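# Hang the power strip on two screws by its keyhole slots

## Task

Put the power strip's keyhole slots over the two screws, narrow ends of the slots pointing up, so that it stays hanging level with nothing holding it.

## Robot and tools

Robot: two arms, left_arm and right_arm, each with a two-finger gripper. Bases sit near (+0.012, +0.271, 0) m for left_arm and (-0.012, -0.317, 0) m for right_arm, each turned very slightly about z. A camera stand stands behind the arms.

Scene frame: origin at table-top height, halfway between the nominal bases. +x points out over the table, +y toward left_arm, +z up. Arm names do not match image sides. Reported end_effector_position (m) and end_effector_quat_wxyz are in this frame and may be a few cm off, more at long reach. end_effector_position is the point between the finger pads, about 1 cm back from the tips. On the gripper, fingers point along its +z and open and close along its y.

A ROW is 14 numbers, each in [-1, 1]: dx, dy, dz, rx, ry, rz, opening for left_arm, then those seven for right_arm. Always give all 14 even if one arm moves. dx..rz are an offset, not a pose: counted from that arm's Hand target as it stood when the action or move began, along that Hand target's own axes (not scene axes). 1.0 equals 0.6 m of travel or 180 degrees; rx, ry, rz form one rotation vector. Opening is absolute: +1 fully open (0.094 m), -1 closed. Every row of one action counts from the same start, so sending an offset again moves the arm further. Sending six zeros re-commands the current Hand target. A 0 in the opening slot is a real command (half open), so repeat the present opening to leave a gripper alone.

execute_actions(actions, cameras): actions is a list of actions; each action is up to 15 rows, one per 1/30 s step, and a short action repeats its last row to fill 15 steps. cameras lists names to show (cam_head_left, cam_head_right, cam_high, cam_low, cam_left_wrist, cam_right_wrist, all 896x504), ["all"] for all, [] for none. An empty actions list returns state and, by default, every image, plus the scene number and task.

move(target, speed, blend, opening_speed, grip_force, blocking, cameras): drives each gripper on a straight path toward target. target is one 14-number row, or a list of up to 15 rows; every row counts from the same starting Hand targets, not from the row before. speed is m/s, 0.002 to 2.9, default 0.25 (rotation up to twice that in rad/s), one value or one per target. blend in m rounds corners between list targets; 0 stops at each. opening_speed (0.2 or more, per second on the -1..1 scale) closes fingers gradually; use it on fragile items. grip_force is newtons per finger pad, 10 to 50, one value or one per arm, and stays until changed; lower values close slowly. blocking=false returns after about 0.5 s while the move continues. Paths ignore obstacles and the other arm, and may overshoot when fast or when an arm is stretched. Avoid routing a gripper close to its own base. Opening changes on later list targets apply on arrival once all is still. The result adds a move: line: done (within 10 mm and 2 degrees), off_target, moving, held, fault, and limits such as paced (pose clipped) or held (steps withheld).

wait(seconds 0..10, cameras) lets time pass with commands held. stop(cameras) brakes a running move. zoom_image(camera, region [x0,y0,x1,y1], at most 504x504 px, origin top-left) enlarges part of the latest image of a camera. read_manual(section="licences") gives licence text only. finished_scene(scene) ends the current scene, taking its number; it is final, so the strip must already hang by itself.

Results: Hand target is the last commanded pose after clipping; next offsets start from it. The controller limits each step's commanded rotation to 40 degrees from the measured one. Grippers often rest a few cm short because of friction and weight; that alone does not mean contact. Re-send the missing distance as an offset. grip_measured is the measured opening on the -1..1 scale (reads a little wide when empty, a bit narrower than a firmly held part). grip_effort_nm is the gripper motor effort, negative closing; not a pad force. Joint torques include the arm's own weight; joints 1-3 wrap at ±28 N m. Joint velocities may read within noise. Tool commands shows current commands.

Avoid: knocking the strip off the table or leaving it off the table (task fails); dropping it from height, releasing it while moving, fast impacts or hard pushes, especially into the screws, wall or fixed items; arm-to-arm contact or closing a gripper on the other arm's fingers; loading the wrist-camera cable (touching counts as the hand). A blocked arm keeps pushing until you command it back past the gripper. Motors heat when holding loads, stretched out or pushing; MOTOR HOT appears at 75 °C, at 90 °C the arm folds and stops for the scene. Loose objects may get brief random nudges.

Each tool is called after "Call:" by a JSON object that holds its "name" and its "arguments".

## Session

Call:
{"name": "execute_actions", "arguments": {"actions": []}}

Scene clock: 0.00 s.
left_arm: end_effector_position=(+0.4092, +0.2973, +0.0923) grip_measured=+1.000 grip_effort_nm=n/a end_effector_quat_wxyz=(+0.562, -0.051, +0.824, +0.050) | right_arm: end_effector_position=(+0.3688, -0.3946, +0.0946) grip_measured=+1.000 grip_effort_nm=n/a end_effector_quat_wxyz=(+0.567, +0.132, +0.804, -0.116)
Joint positions: left_arm=[0.017 1.535 0.386 0.773 -0.141 -0.028 0.094] | right_arm=[-0.029 1.527 0.342 0.837 0.269 0.057 0.094]
Joint velocities: within noise
Joint torques (N m): no reading
Heat: left arm: 33 °C; right arm: 30 °C.
Hand target: left_arm +0.4118, +0.2973, +0.0987; +0.568, -0.051, +0.820, +0.050 | right_arm +0.3733, -0.3951, +0.1062; +0.581, +0.133, +0.795, -0.116
Tool commands: left_gripper/opening=+1.0 right_gripper/opening=+1.0

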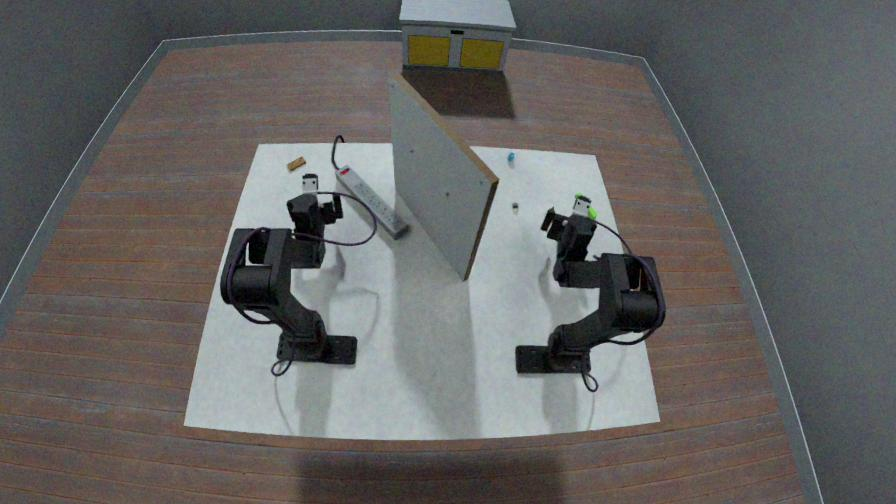

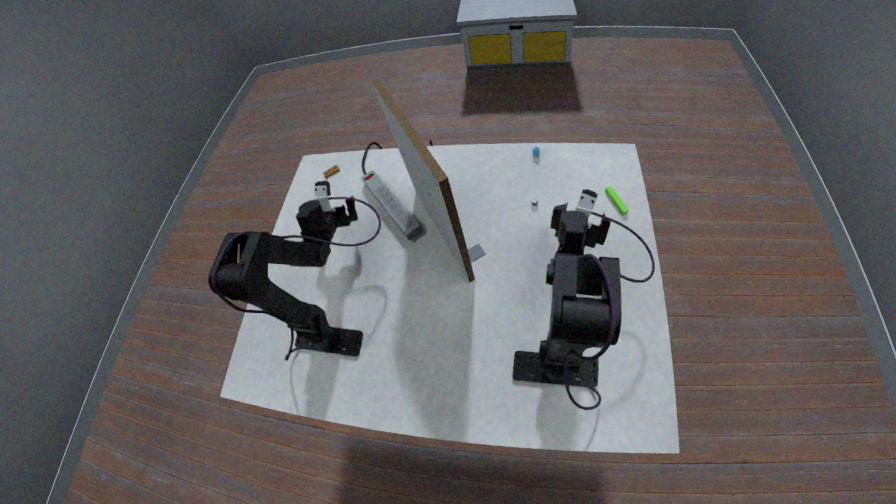

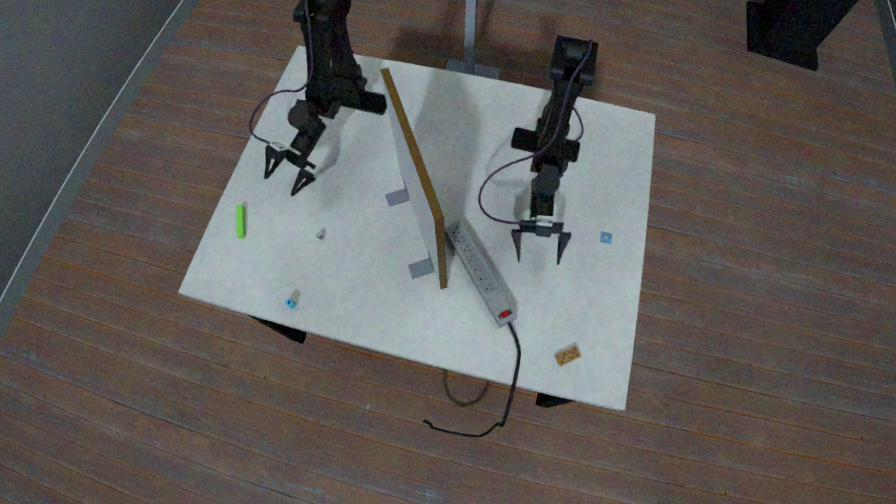

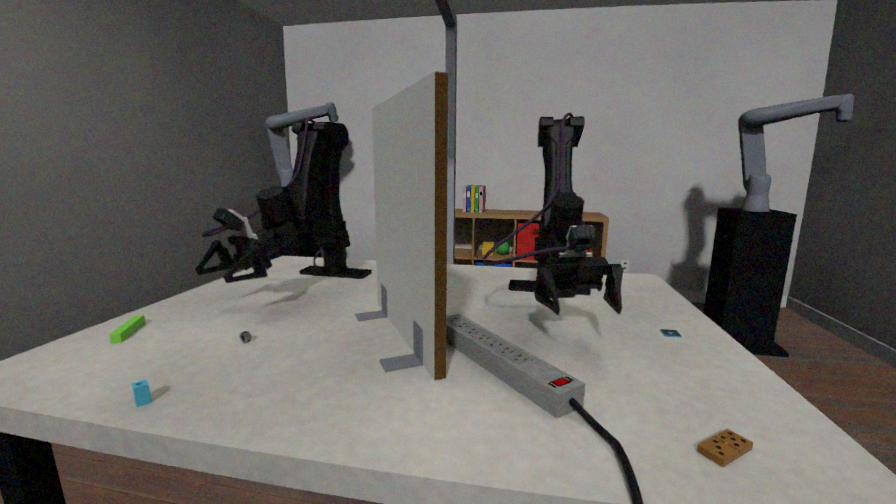

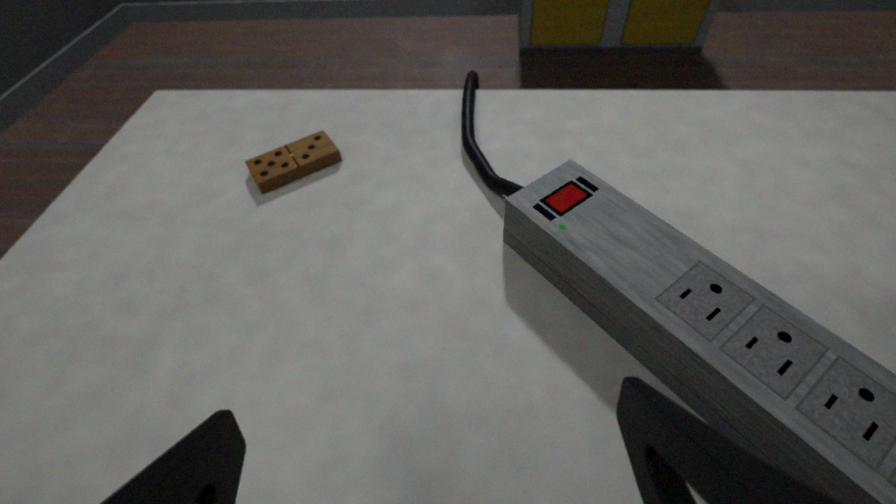

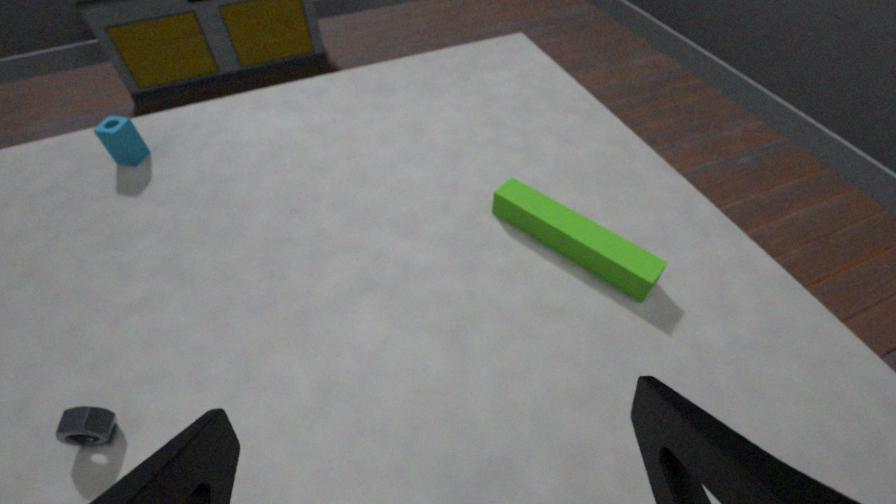

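Call:
{"name": "zoom_image", "arguments": {"camera": "cam_head_left", "region": [300, 60, 520, 290]}}

Call:
{"name": "zoom_image", "arguments": {"camera": "cam_head_right", "region": [300, 70, 520, 290]}}

Call:
{"name": "zoom_image", "arguments": {"camera": "cam_high", "region": [370, 40, 630, 380]}}

Call:
{"name": "zoom_image", "arguments": {"camera": "cam_low", "region": [350, 40, 750, 490]}}

Scaled by 2.191.

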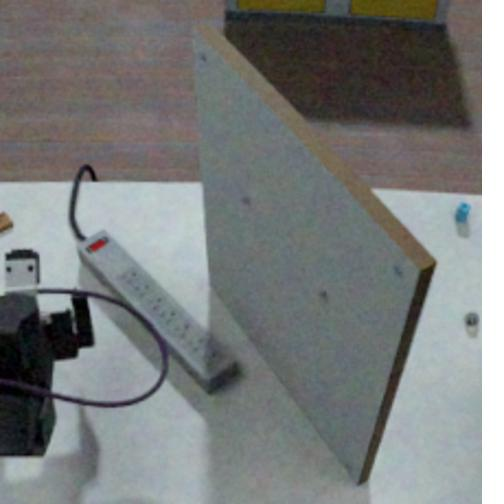

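Scaled by 2.291.

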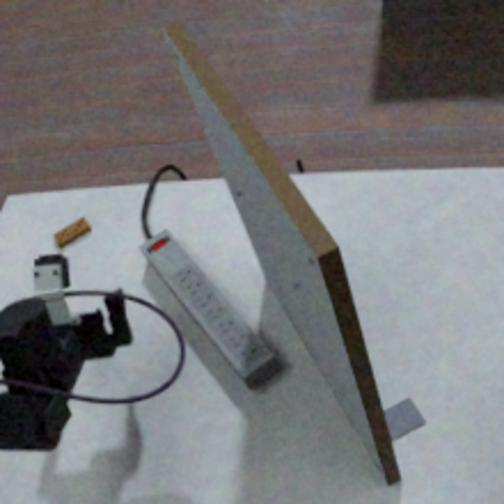

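Scaled by 1.482.

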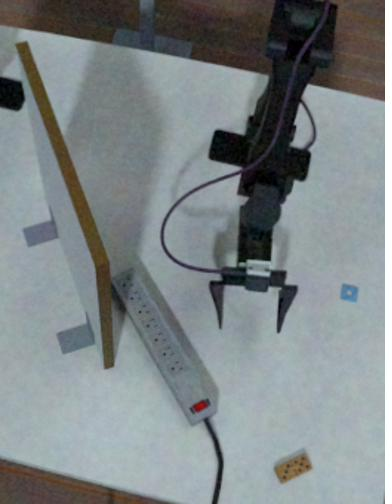

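Scaled by 1.120.

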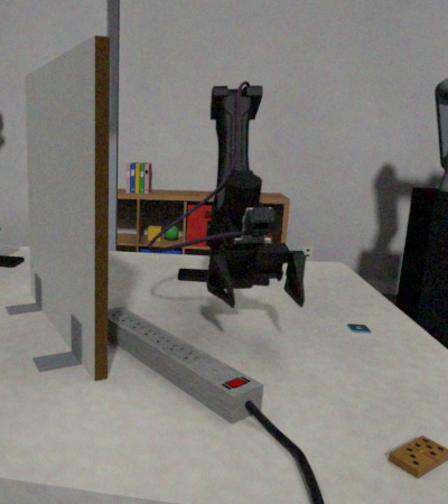

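Call:
{"name": "move", "arguments": {"target": [-0.164,-0.194,-0.293,0.2968,-0.1099,0.0549,1,0,0,0,0,0,0,1], "speed": 0.2, "cameras": ["all"]}}

Scene clock: 70.53 s.
left_arm: end_effector_position=(+0.3017, +0.1617, +0.2363) grip_measured=+1.000 grip_effort_nm=-0.02 end_effector_quat_wxyz=(+0.652, +0.279, +0.656, -0.260) | right_arm: end_effector_position=(+0.3688, -0.3946, +0.0946) grip_measured=+1.000 grip_effort_nm=0.02 end_effector_quat_wxyz=(+0.567, +0.132, +0.804, -0.116)
Joint positions: left_arm=[0.12 0.892 0.316 0.551 0.884 0.042 0.094] | right_arm=[-0.029 1.527 0.342 0.837 0.269 0.057 0.094]
Joint torques (N m): left_arm=[0.06 -2.37 10.13 0.95 0.36 -0.13] | right_arm=[-0.06 -5.08 5.52 1.99 0.06 0.02]
Heat: left arm: 35 °C; right arm: 35 °C.
Hand target: left_arm +0.2998, +0.1600, +0.2495; +0.652, +0.285, +0.651, -0.267 | right_arm +0.3733, -0.3951, +0.1062; +0.581, +0.133, +0.795, -0.116
Off the commanded pose: left_arm 0.014 m, 1 deg | right_arm 0.012 m, 2 deg.
move: off_target (left_arm, right_arm)

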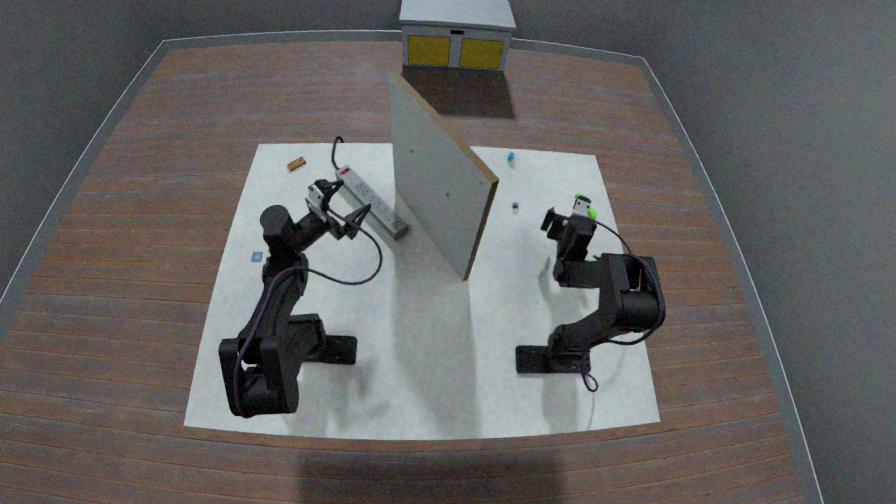

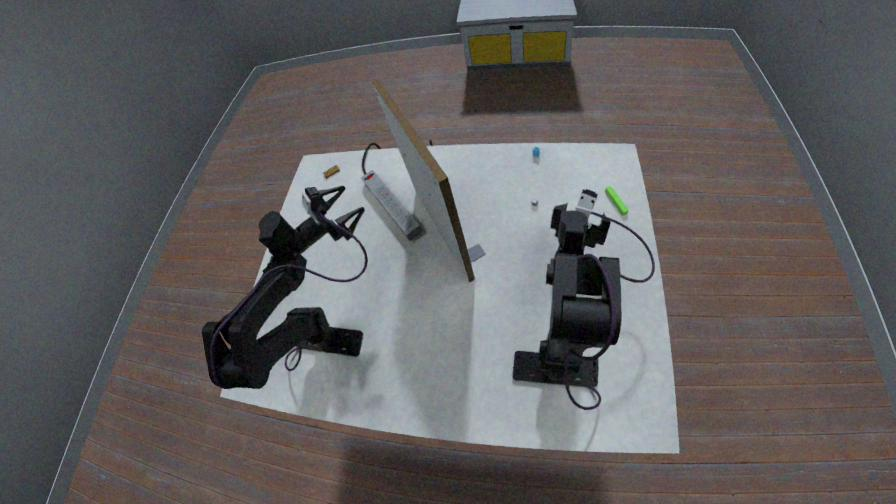

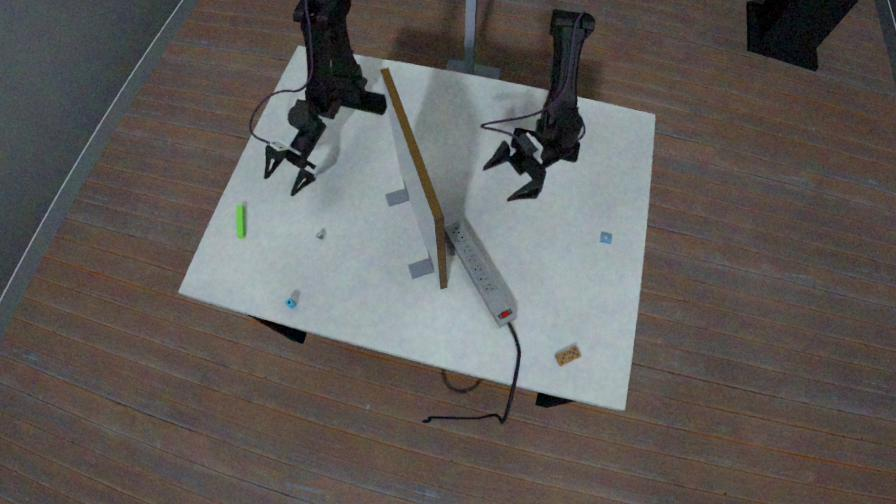

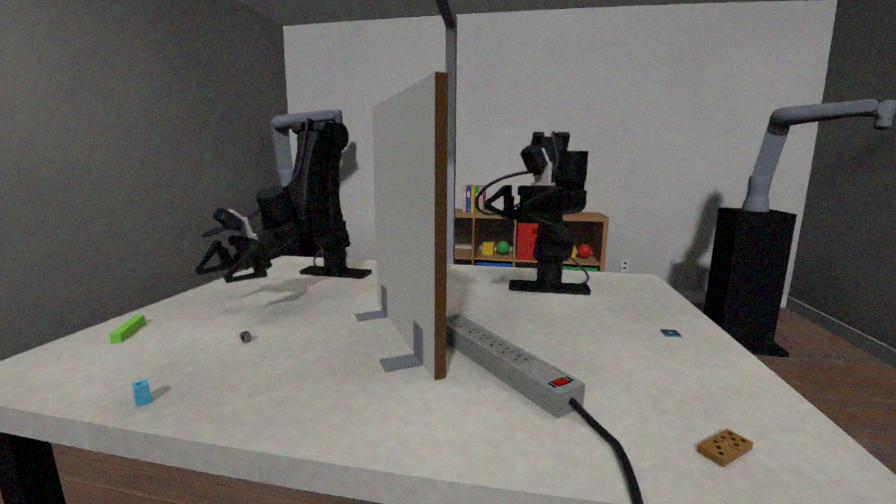

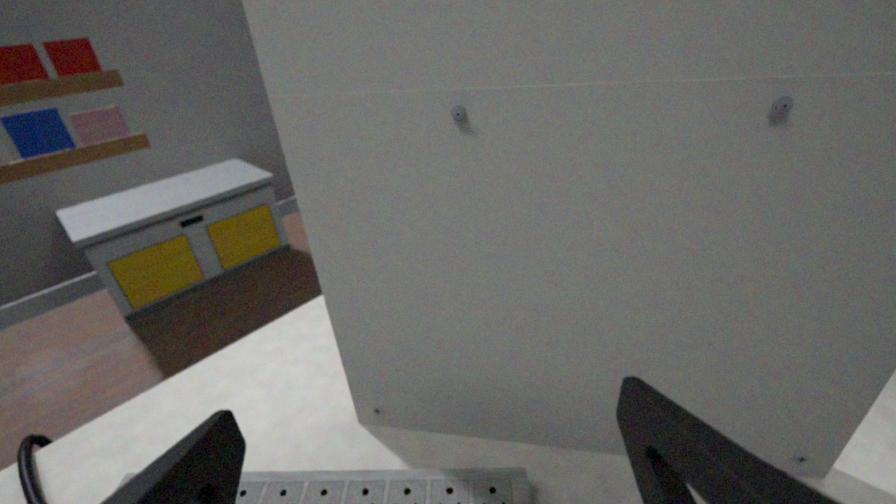

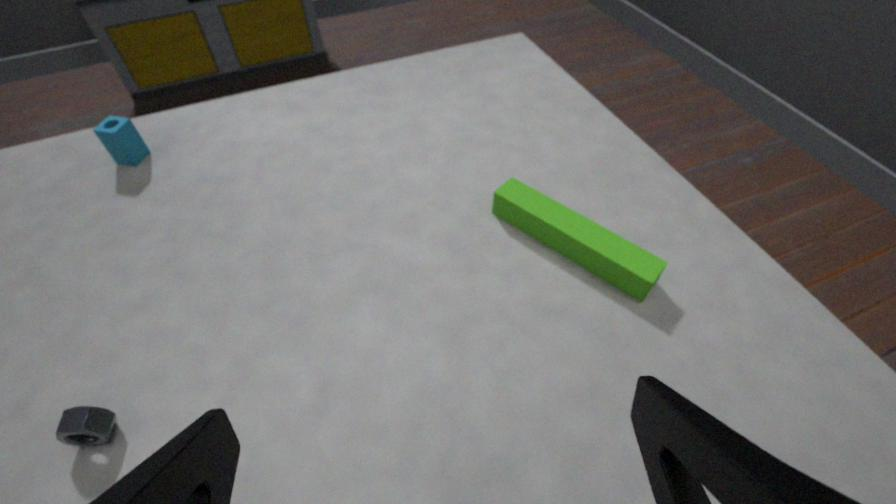

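Call:
{"name": "move", "arguments": {"target": [0.084,0.188,0.149,-0.367,0.397,-0.379,1,0,0,0,0,0,0,1], "speed": 0.25, "cameras": ["cam_head_left","cam_high","cam_low","cam_left_wrist"]}}

Scene clock: 126.67 s.
left_arm: end_effector_position=(+0.4442, +0.1764, +0.2010) grip_measured=+1.000 grip_effort_nm=-0.03 end_effector_quat_wxyz=(+0.088, -0.344, +0.933, -0.052) | right_arm: end_effector_position=(+0.3688, -0.3946, +0.0946) grip_measured=+1.000 grip_effort_nm=0.02 end_effector_quat_wxyz=(+0.567, +0.132, +0.804, -0.116)
Joint positions: left_arm=[-0.204 2.142 2.335 -1.559 -0.009 -0.926 0.094] | right_arm=[-0.029 1.527 0.342 0.837 0.269 0.057 0.094]
Joint torques (N m): left_arm=[0.29 -7.87 8.68 0.11 0.04 -0.1] | right_arm=[0.03 -5.05 5.38 1.97 0.08 -0.03]
Heat: left arm: 36 °C; right arm: 37 °C.
Hand target: left_arm +0.4436, +0.1754, +0.2011; -0.001, -0.350, +0.937, +0.001 | right_arm +0.3733, -0.3951, +0.1062; +0.581, +0.133, +0.795, -0.116
Off the commanded pose: left_arm 0.001 m, 12 deg | right_arm 0.012 m, 2 deg.
joint sent to its limit (left arm) — joint 4 (wrist pitch), lower limit. The joint targets are off in position and orientation.
move: off_target (left_arm, right_arm)
Images, in order (width x height): cam_head_left 896x504, cam_high 896x504, cam_low 896x504, cam_left_wrist 896x504.

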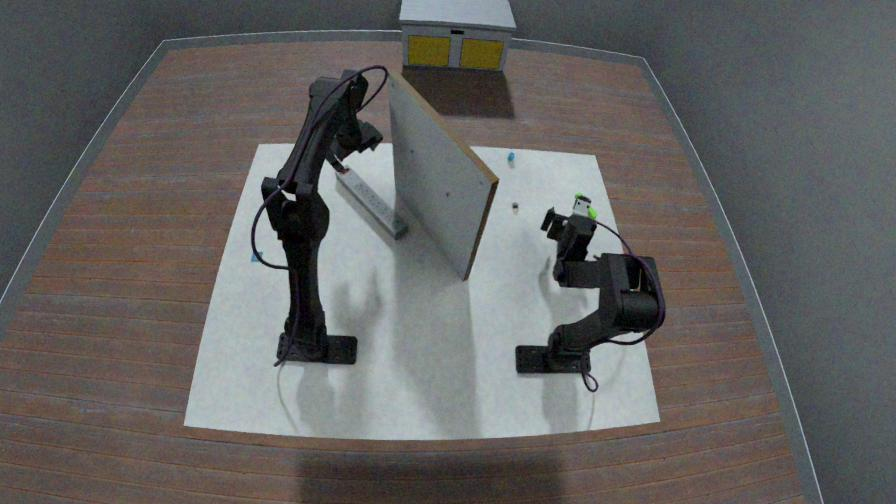

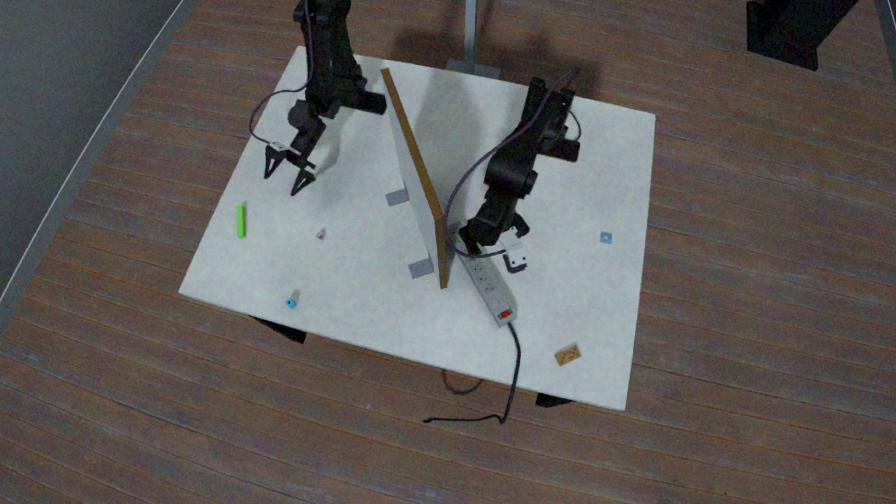

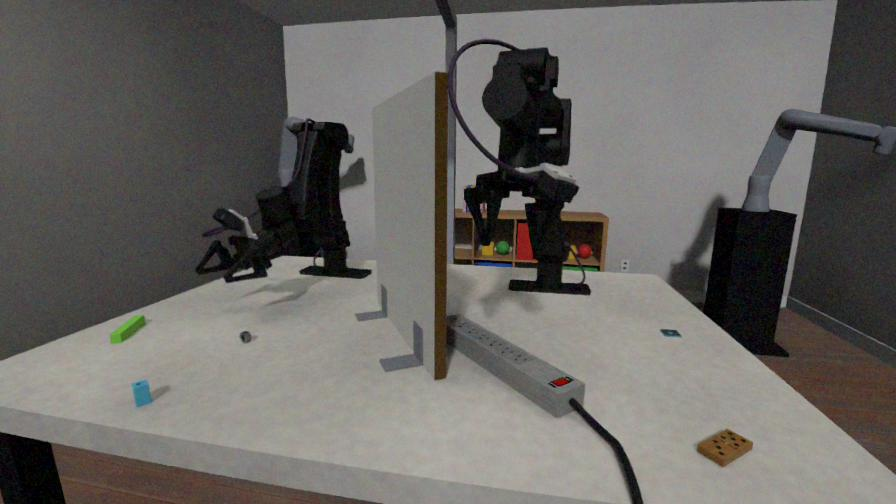

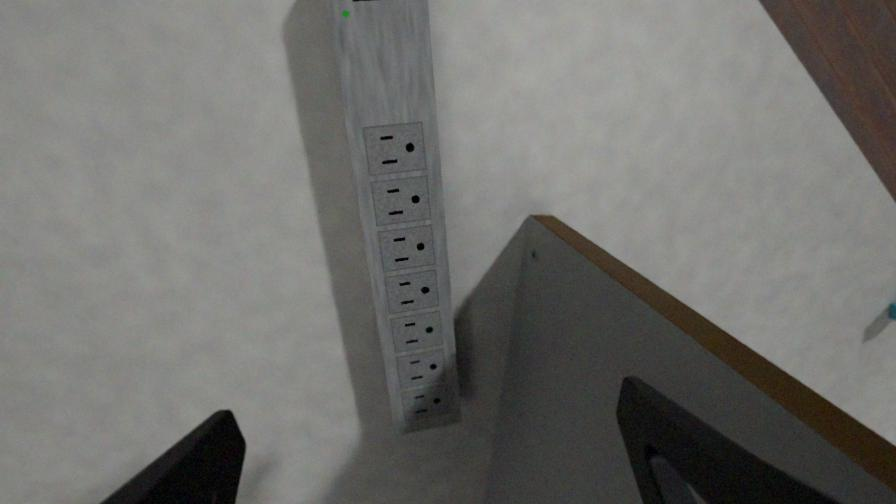

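Call:
{"name": "move", "arguments": {"target": [-0.007,-0.0135,0.175,0,0,0,1,0,0,0,0,0,0,1], "speed": 0.2, "cameras": ["cam_head_left","cam_high","cam_low","cam_left_wrist"]}}

Call:
{"name": "zoom_image", "arguments": {"camera": "cam_low", "region": [400, 250, 620, 430]}}

Call:
{"name": "zoom_image", "arguments": {"camera": "cam_high", "region": [420, 180, 580, 350]}}

Scene clock: 152.33 s.
left_arm: end_effector_position=(+0.4465, +0.1755, +0.0991) grip_measured=+1.000 grip_effort_nm=-0.03 end_effector_quat_wxyz=(-0.005, -0.347, +0.938, +0.007) | right_arm: end_effector_position=(+0.3688, -0.3946, +0.0946) grip_measured=+1.000 grip_effort_nm=0.02 end_effector_quat_wxyz=(+0.567, +0.132, +0.804, -0.116)
Joint positions: left_arm=[-0.204 2.32 2.23 -1.497 -0.007 -0.93 0.094] | right_arm=[-0.029 1.527 0.342 0.837 0.269 0.057 0.094]
Joint torques (N m): left_arm=[0.14 -9.81 6.41 0.18 0.05 -0.12] | right_arm=[-0.05 -5.08 5.49 1.97 0.09 0.02]
Heat: left arm: 37 °C; right arm: 38 °C.
Hand target: left_arm +0.4518, +0.1722, +0.0961; -0.001, -0.350, +0.937, +0.001 | right_arm +0.3733, -0.3951, +0.1062; +0.581, +0.133, +0.795, -0.116
Off the commanded pose: left_arm 0.007 m, 1 deg | right_arm 0.012 m, 2 deg.
move: off_target (right_arm)
Images, in order (width x height): cam_head_left 896x504, cam_high 896x504, cam_low 896x504, cam_left_wrist 896x504.

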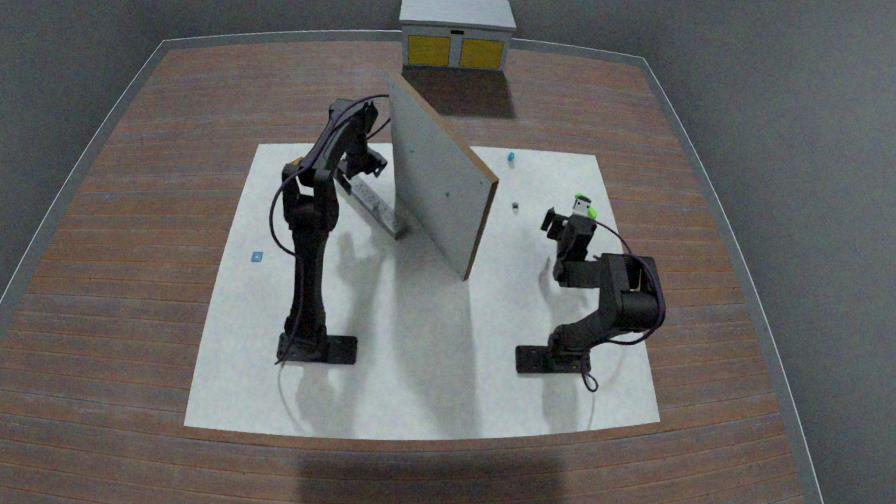

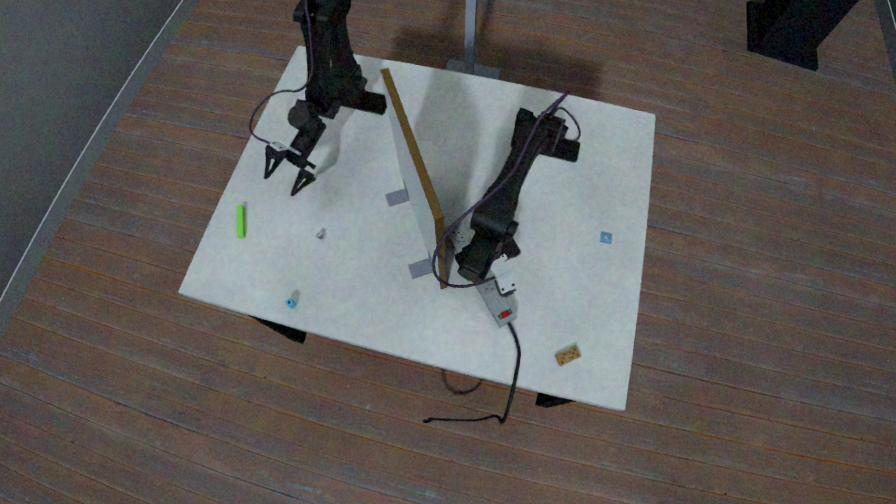

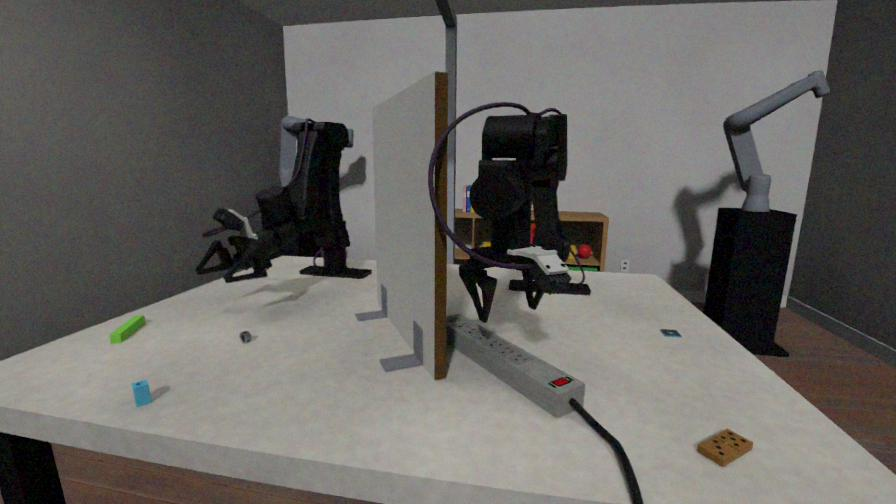

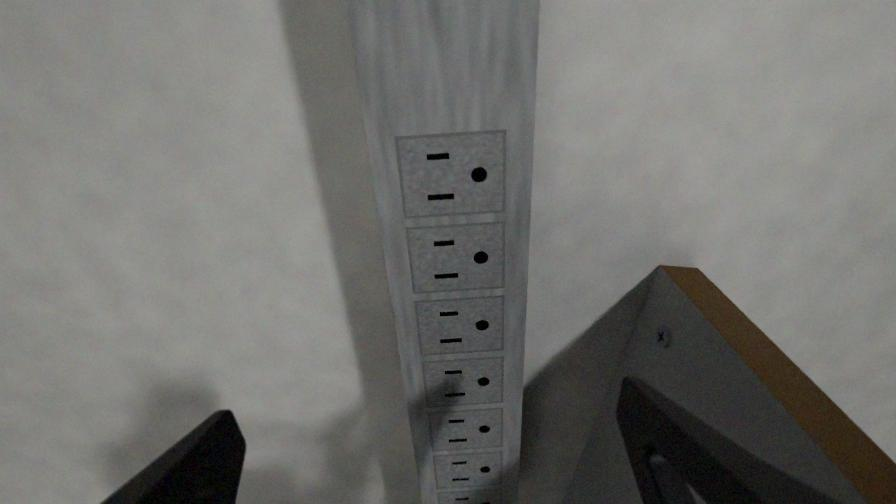

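Scaled by 2.291.

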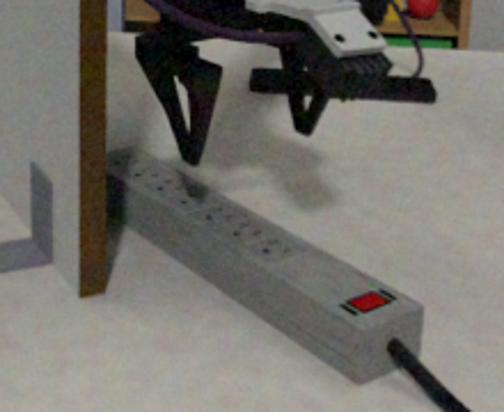

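Scaled by 2.965.

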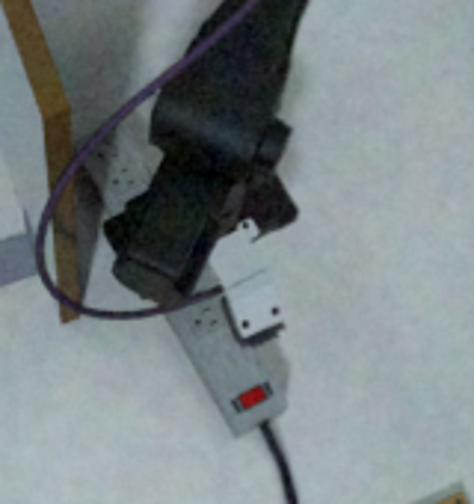

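Call:
{"name": "move", "arguments": {"target": [0,-0.0105,0.095,0,0,0,1,0,0,0,0,0,0,1], "speed": 0.12, "cameras": ["cam_high","cam_low","cam_left_wrist"]}}

Call:
{"name": "zoom_image", "arguments": {"camera": "cam_low", "region": [400, 250, 620, 430]}}

Scene clock: 176.70 s.
left_arm: end_effector_position=(+0.4554, +0.1734, +0.0500) grip_measured=+1.000 grip_effort_nm=-0.03 end_effector_quat_wxyz=(+0.004, -0.350, +0.937, +0.001) | right_arm: end_effector_position=(+0.3688, -0.3946, +0.0946) grip_measured=+1.000 grip_effort_nm=0.02 end_effector_quat_wxyz=(+0.567, +0.132, +0.804, -0.116)
Joint positions: left_arm=[-0.204 2.325 2.043 -1.283 -0.006 -0.937 0.094] | right_arm=[-0.029 1.527 0.342 0.837 0.269 0.057 0.094]
Joint torques (N m): left_arm=[-0.4 -9.22 5.48 0.23 0.08 -0.12] | right_arm=[-0.1 -5.08 5.45 1.96 0.11 0]
Heat: left arm: 36 °C; right arm: 39 °C.
Hand target: left_arm +0.4558, +0.1675, +0.0391; -0.001, -0.350, +0.937, +0.001 | right_arm +0.3733, -0.3951, +0.1062; +0.581, +0.133, +0.795, -0.116
Off the commanded pose: left_arm 0.012 m, 1 deg | right_arm 0.012 m, 2 deg.
move: off_target (left_arm, right_arm)
Images, in order (width x height): cam_high 896x504, cam_low 896x504, cam_left_wrist 896x504.

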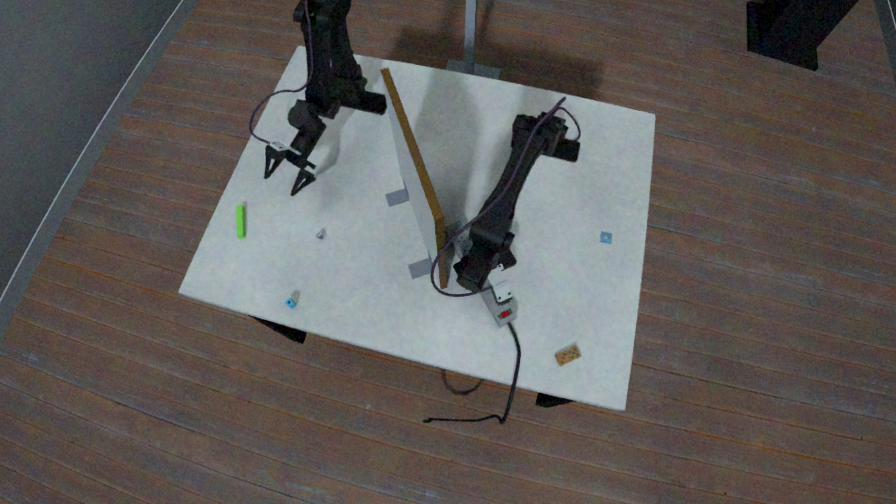

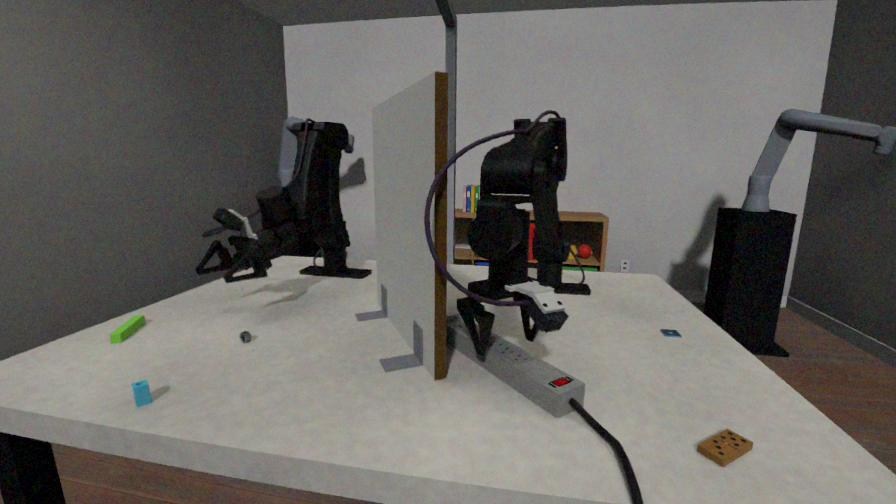

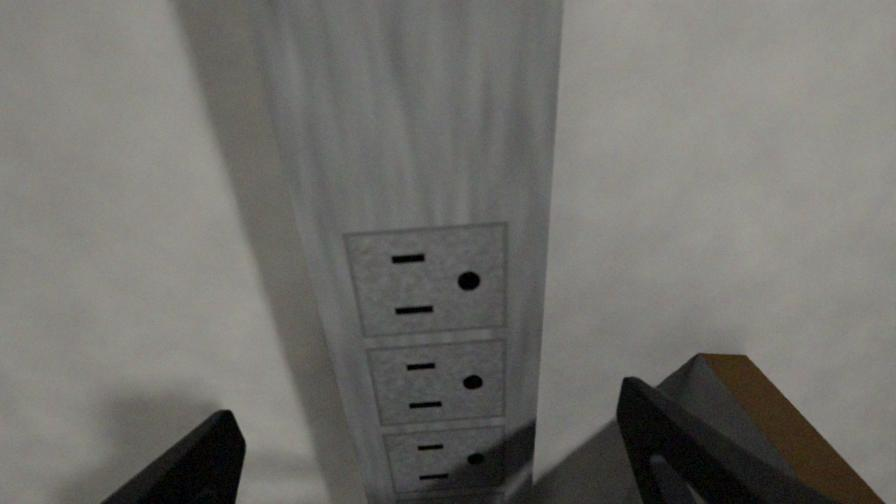

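Scaled by 2.291.

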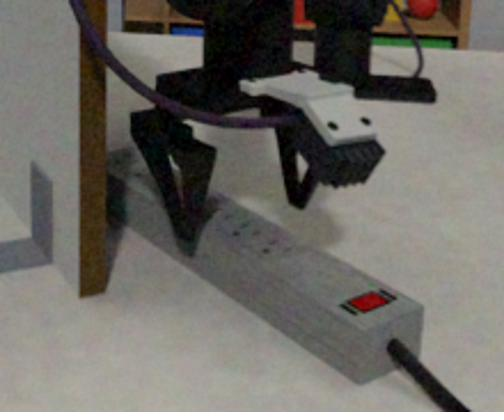

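Call:
{"name": "move", "arguments": {"target": [0,-0.0083,0.042,0,0,0,1,0,0,0,0,0,0,1], "speed": 0.1, "cameras": ["cam_high","cam_low","cam_left_wrist"]}}

Call:
{"name": "zoom_image", "arguments": {"camera": "cam_low", "region": [400, 250, 620, 430]}}

Scene clock: 185.53 s.
left_arm: end_effector_position=(+0.4589, +0.1690, +0.0248) grip_measured=+1.000 grip_effort_nm=-0.03 end_effector_quat_wxyz=(+0.004, -0.350, +0.937, +0.001) | right_arm: end_effector_position=(+0.3688, -0.3946, +0.0946) grip_measured=+1.000 grip_effort_nm=0.02 end_effector_quat_wxyz=(+0.567, +0.132, +0.804, -0.116)
Joint positions: left_arm=[-0.211 2.357 1.999 -1.207 -0.006 -0.943 0.094] | right_arm=[-0.029 1.527 0.342 0.837 0.269 0.057 0.094]
Joint torques (N m): left_arm=[-0.59 -9.28 5.55 0.24 0.03 -0.13] | right_arm=[0.01 -5.01 5.39 1.98 0.05 0.02]
Heat: left arm: 36 °C; right arm: 39 °C.
Hand target: left_arm +0.4590, +0.1638, +0.0138; -0.001, -0.350, +0.937, +0.001 | right_arm +0.3733, -0.3951, +0.1062; +0.581, +0.133, +0.795, -0.116
Off the commanded pose: left_arm 0.012 m, 1 deg | right_arm 0.012 m, 2 deg.
move: off_target (left_arm, right_arm)
Images, in order (width x height): cam_high 896x504, cam_low 896x504, cam_left_wrist 896x504.

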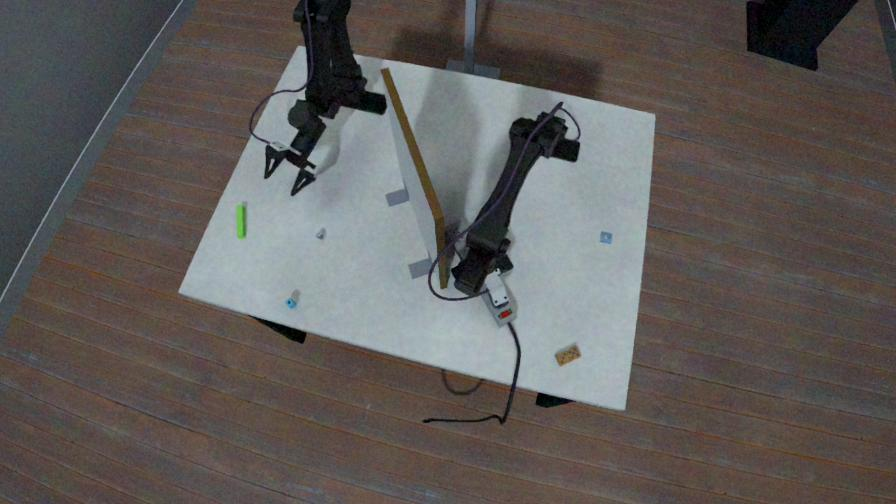

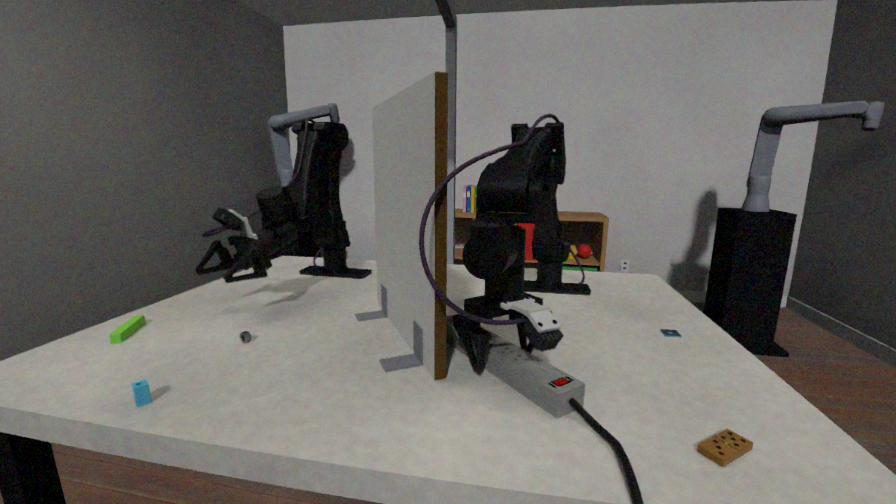

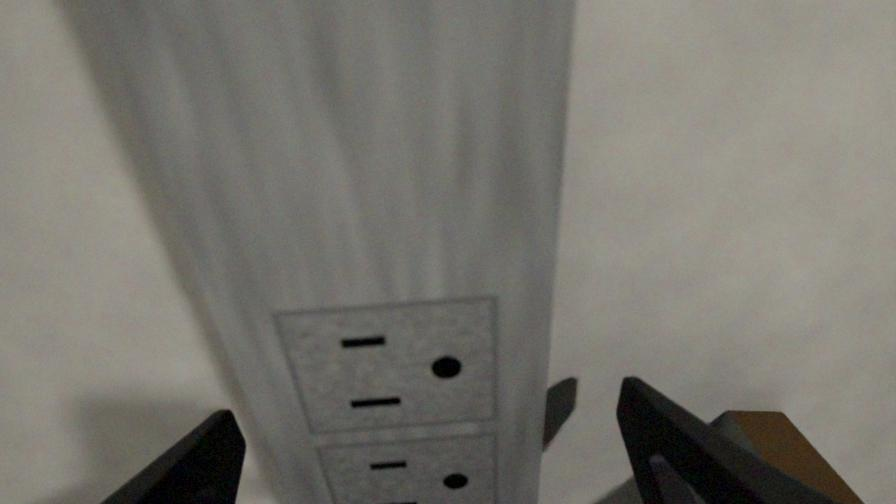

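Scaled by 2.291.

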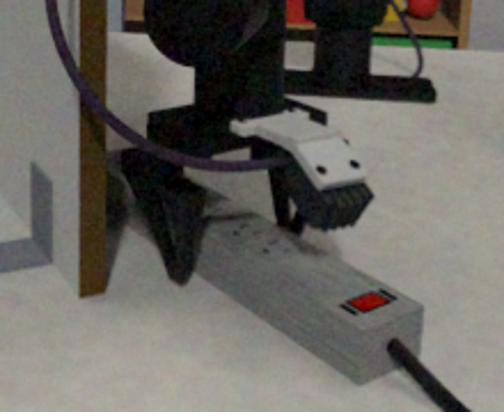

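Call:
{"name": "move", "arguments": {"target": [[0,0.006,0,0,0,0,1,0,0,0,0,0,0,1],[0,0.006,0,0,0,0,-0.25,0,0,0,0,0,0,1]], "speed": 0.05, "opening_speed": 0.6, "cameras": ["cam_high","cam_low","cam_left_wrist"]}}

Scene clock: 198.80 s.
left_arm: end_effector_position=(+0.4563, +0.1695, +0.0202) grip_measured=+0.026 grip_effort_nm=-1.05 end_effector_quat_wxyz=(+0.000, -0.350, +0.937, +0.003) | right_arm: end_effector_position=(+0.3688, -0.3946, +0.0946) grip_measured=+1.000 grip_effort_nm=0.02 end_effector_quat_wxyz=(+0.567, +0.132, +0.804, -0.116)
Joint positions: left_arm=[-0.211 2.357 1.98 -1.197 -0.006 -0.944 0.048] | right_arm=[-0.029 1.527 0.342 0.837 0.269 0.057 0.094]
Joint torques (N m): left_arm=[-0.27 -10.11 5.19 0.23 0.07 -0.07] | right_arm=[-0.21 -5.05 5.34 1.96 0.09 -0.02]
Heat: left arm: 35 °C; right arm: 39 °C.
Hand target: left_arm +0.4566, +0.1665, +0.0139; -0.001, -0.350, +0.937, +0.001 | right_arm +0.3733, -0.3951, +0.1062; +0.581, +0.133, +0.795, -0.116
Off the commanded pose: left_arm 0.007 m, 0 deg | right_arm 0.012 m, 2 deg.
move: off_target (right_arm)
Images, in order (width x height): cam_high 896x504, cam_low 896x504, cam_left_wrist 896x504.

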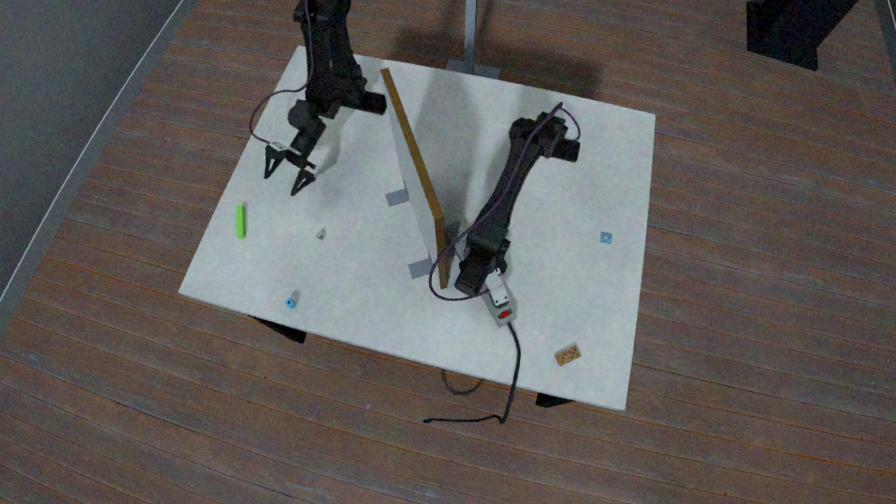

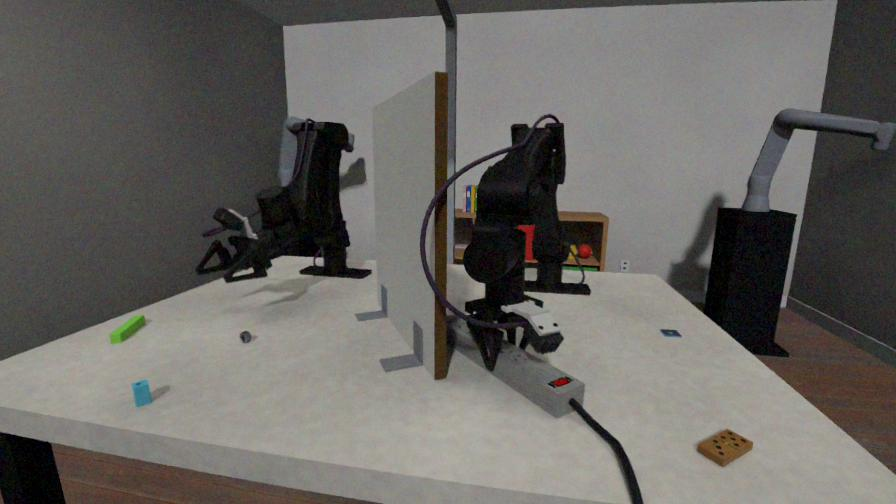

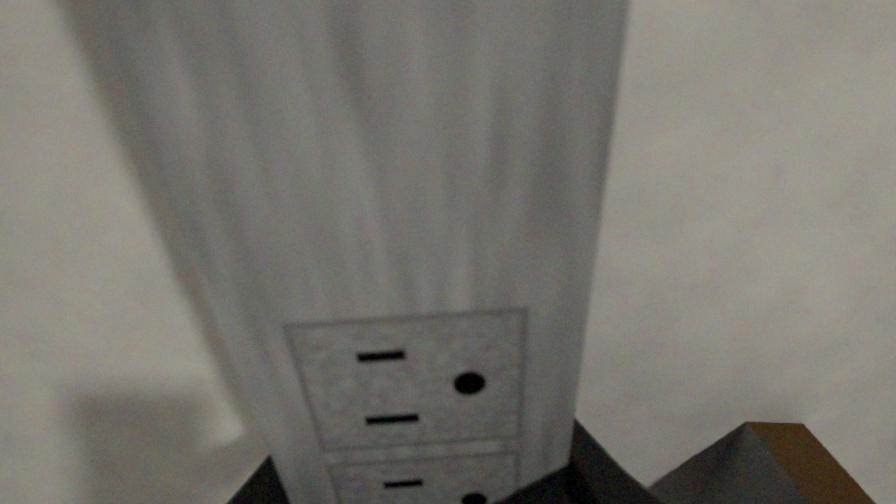

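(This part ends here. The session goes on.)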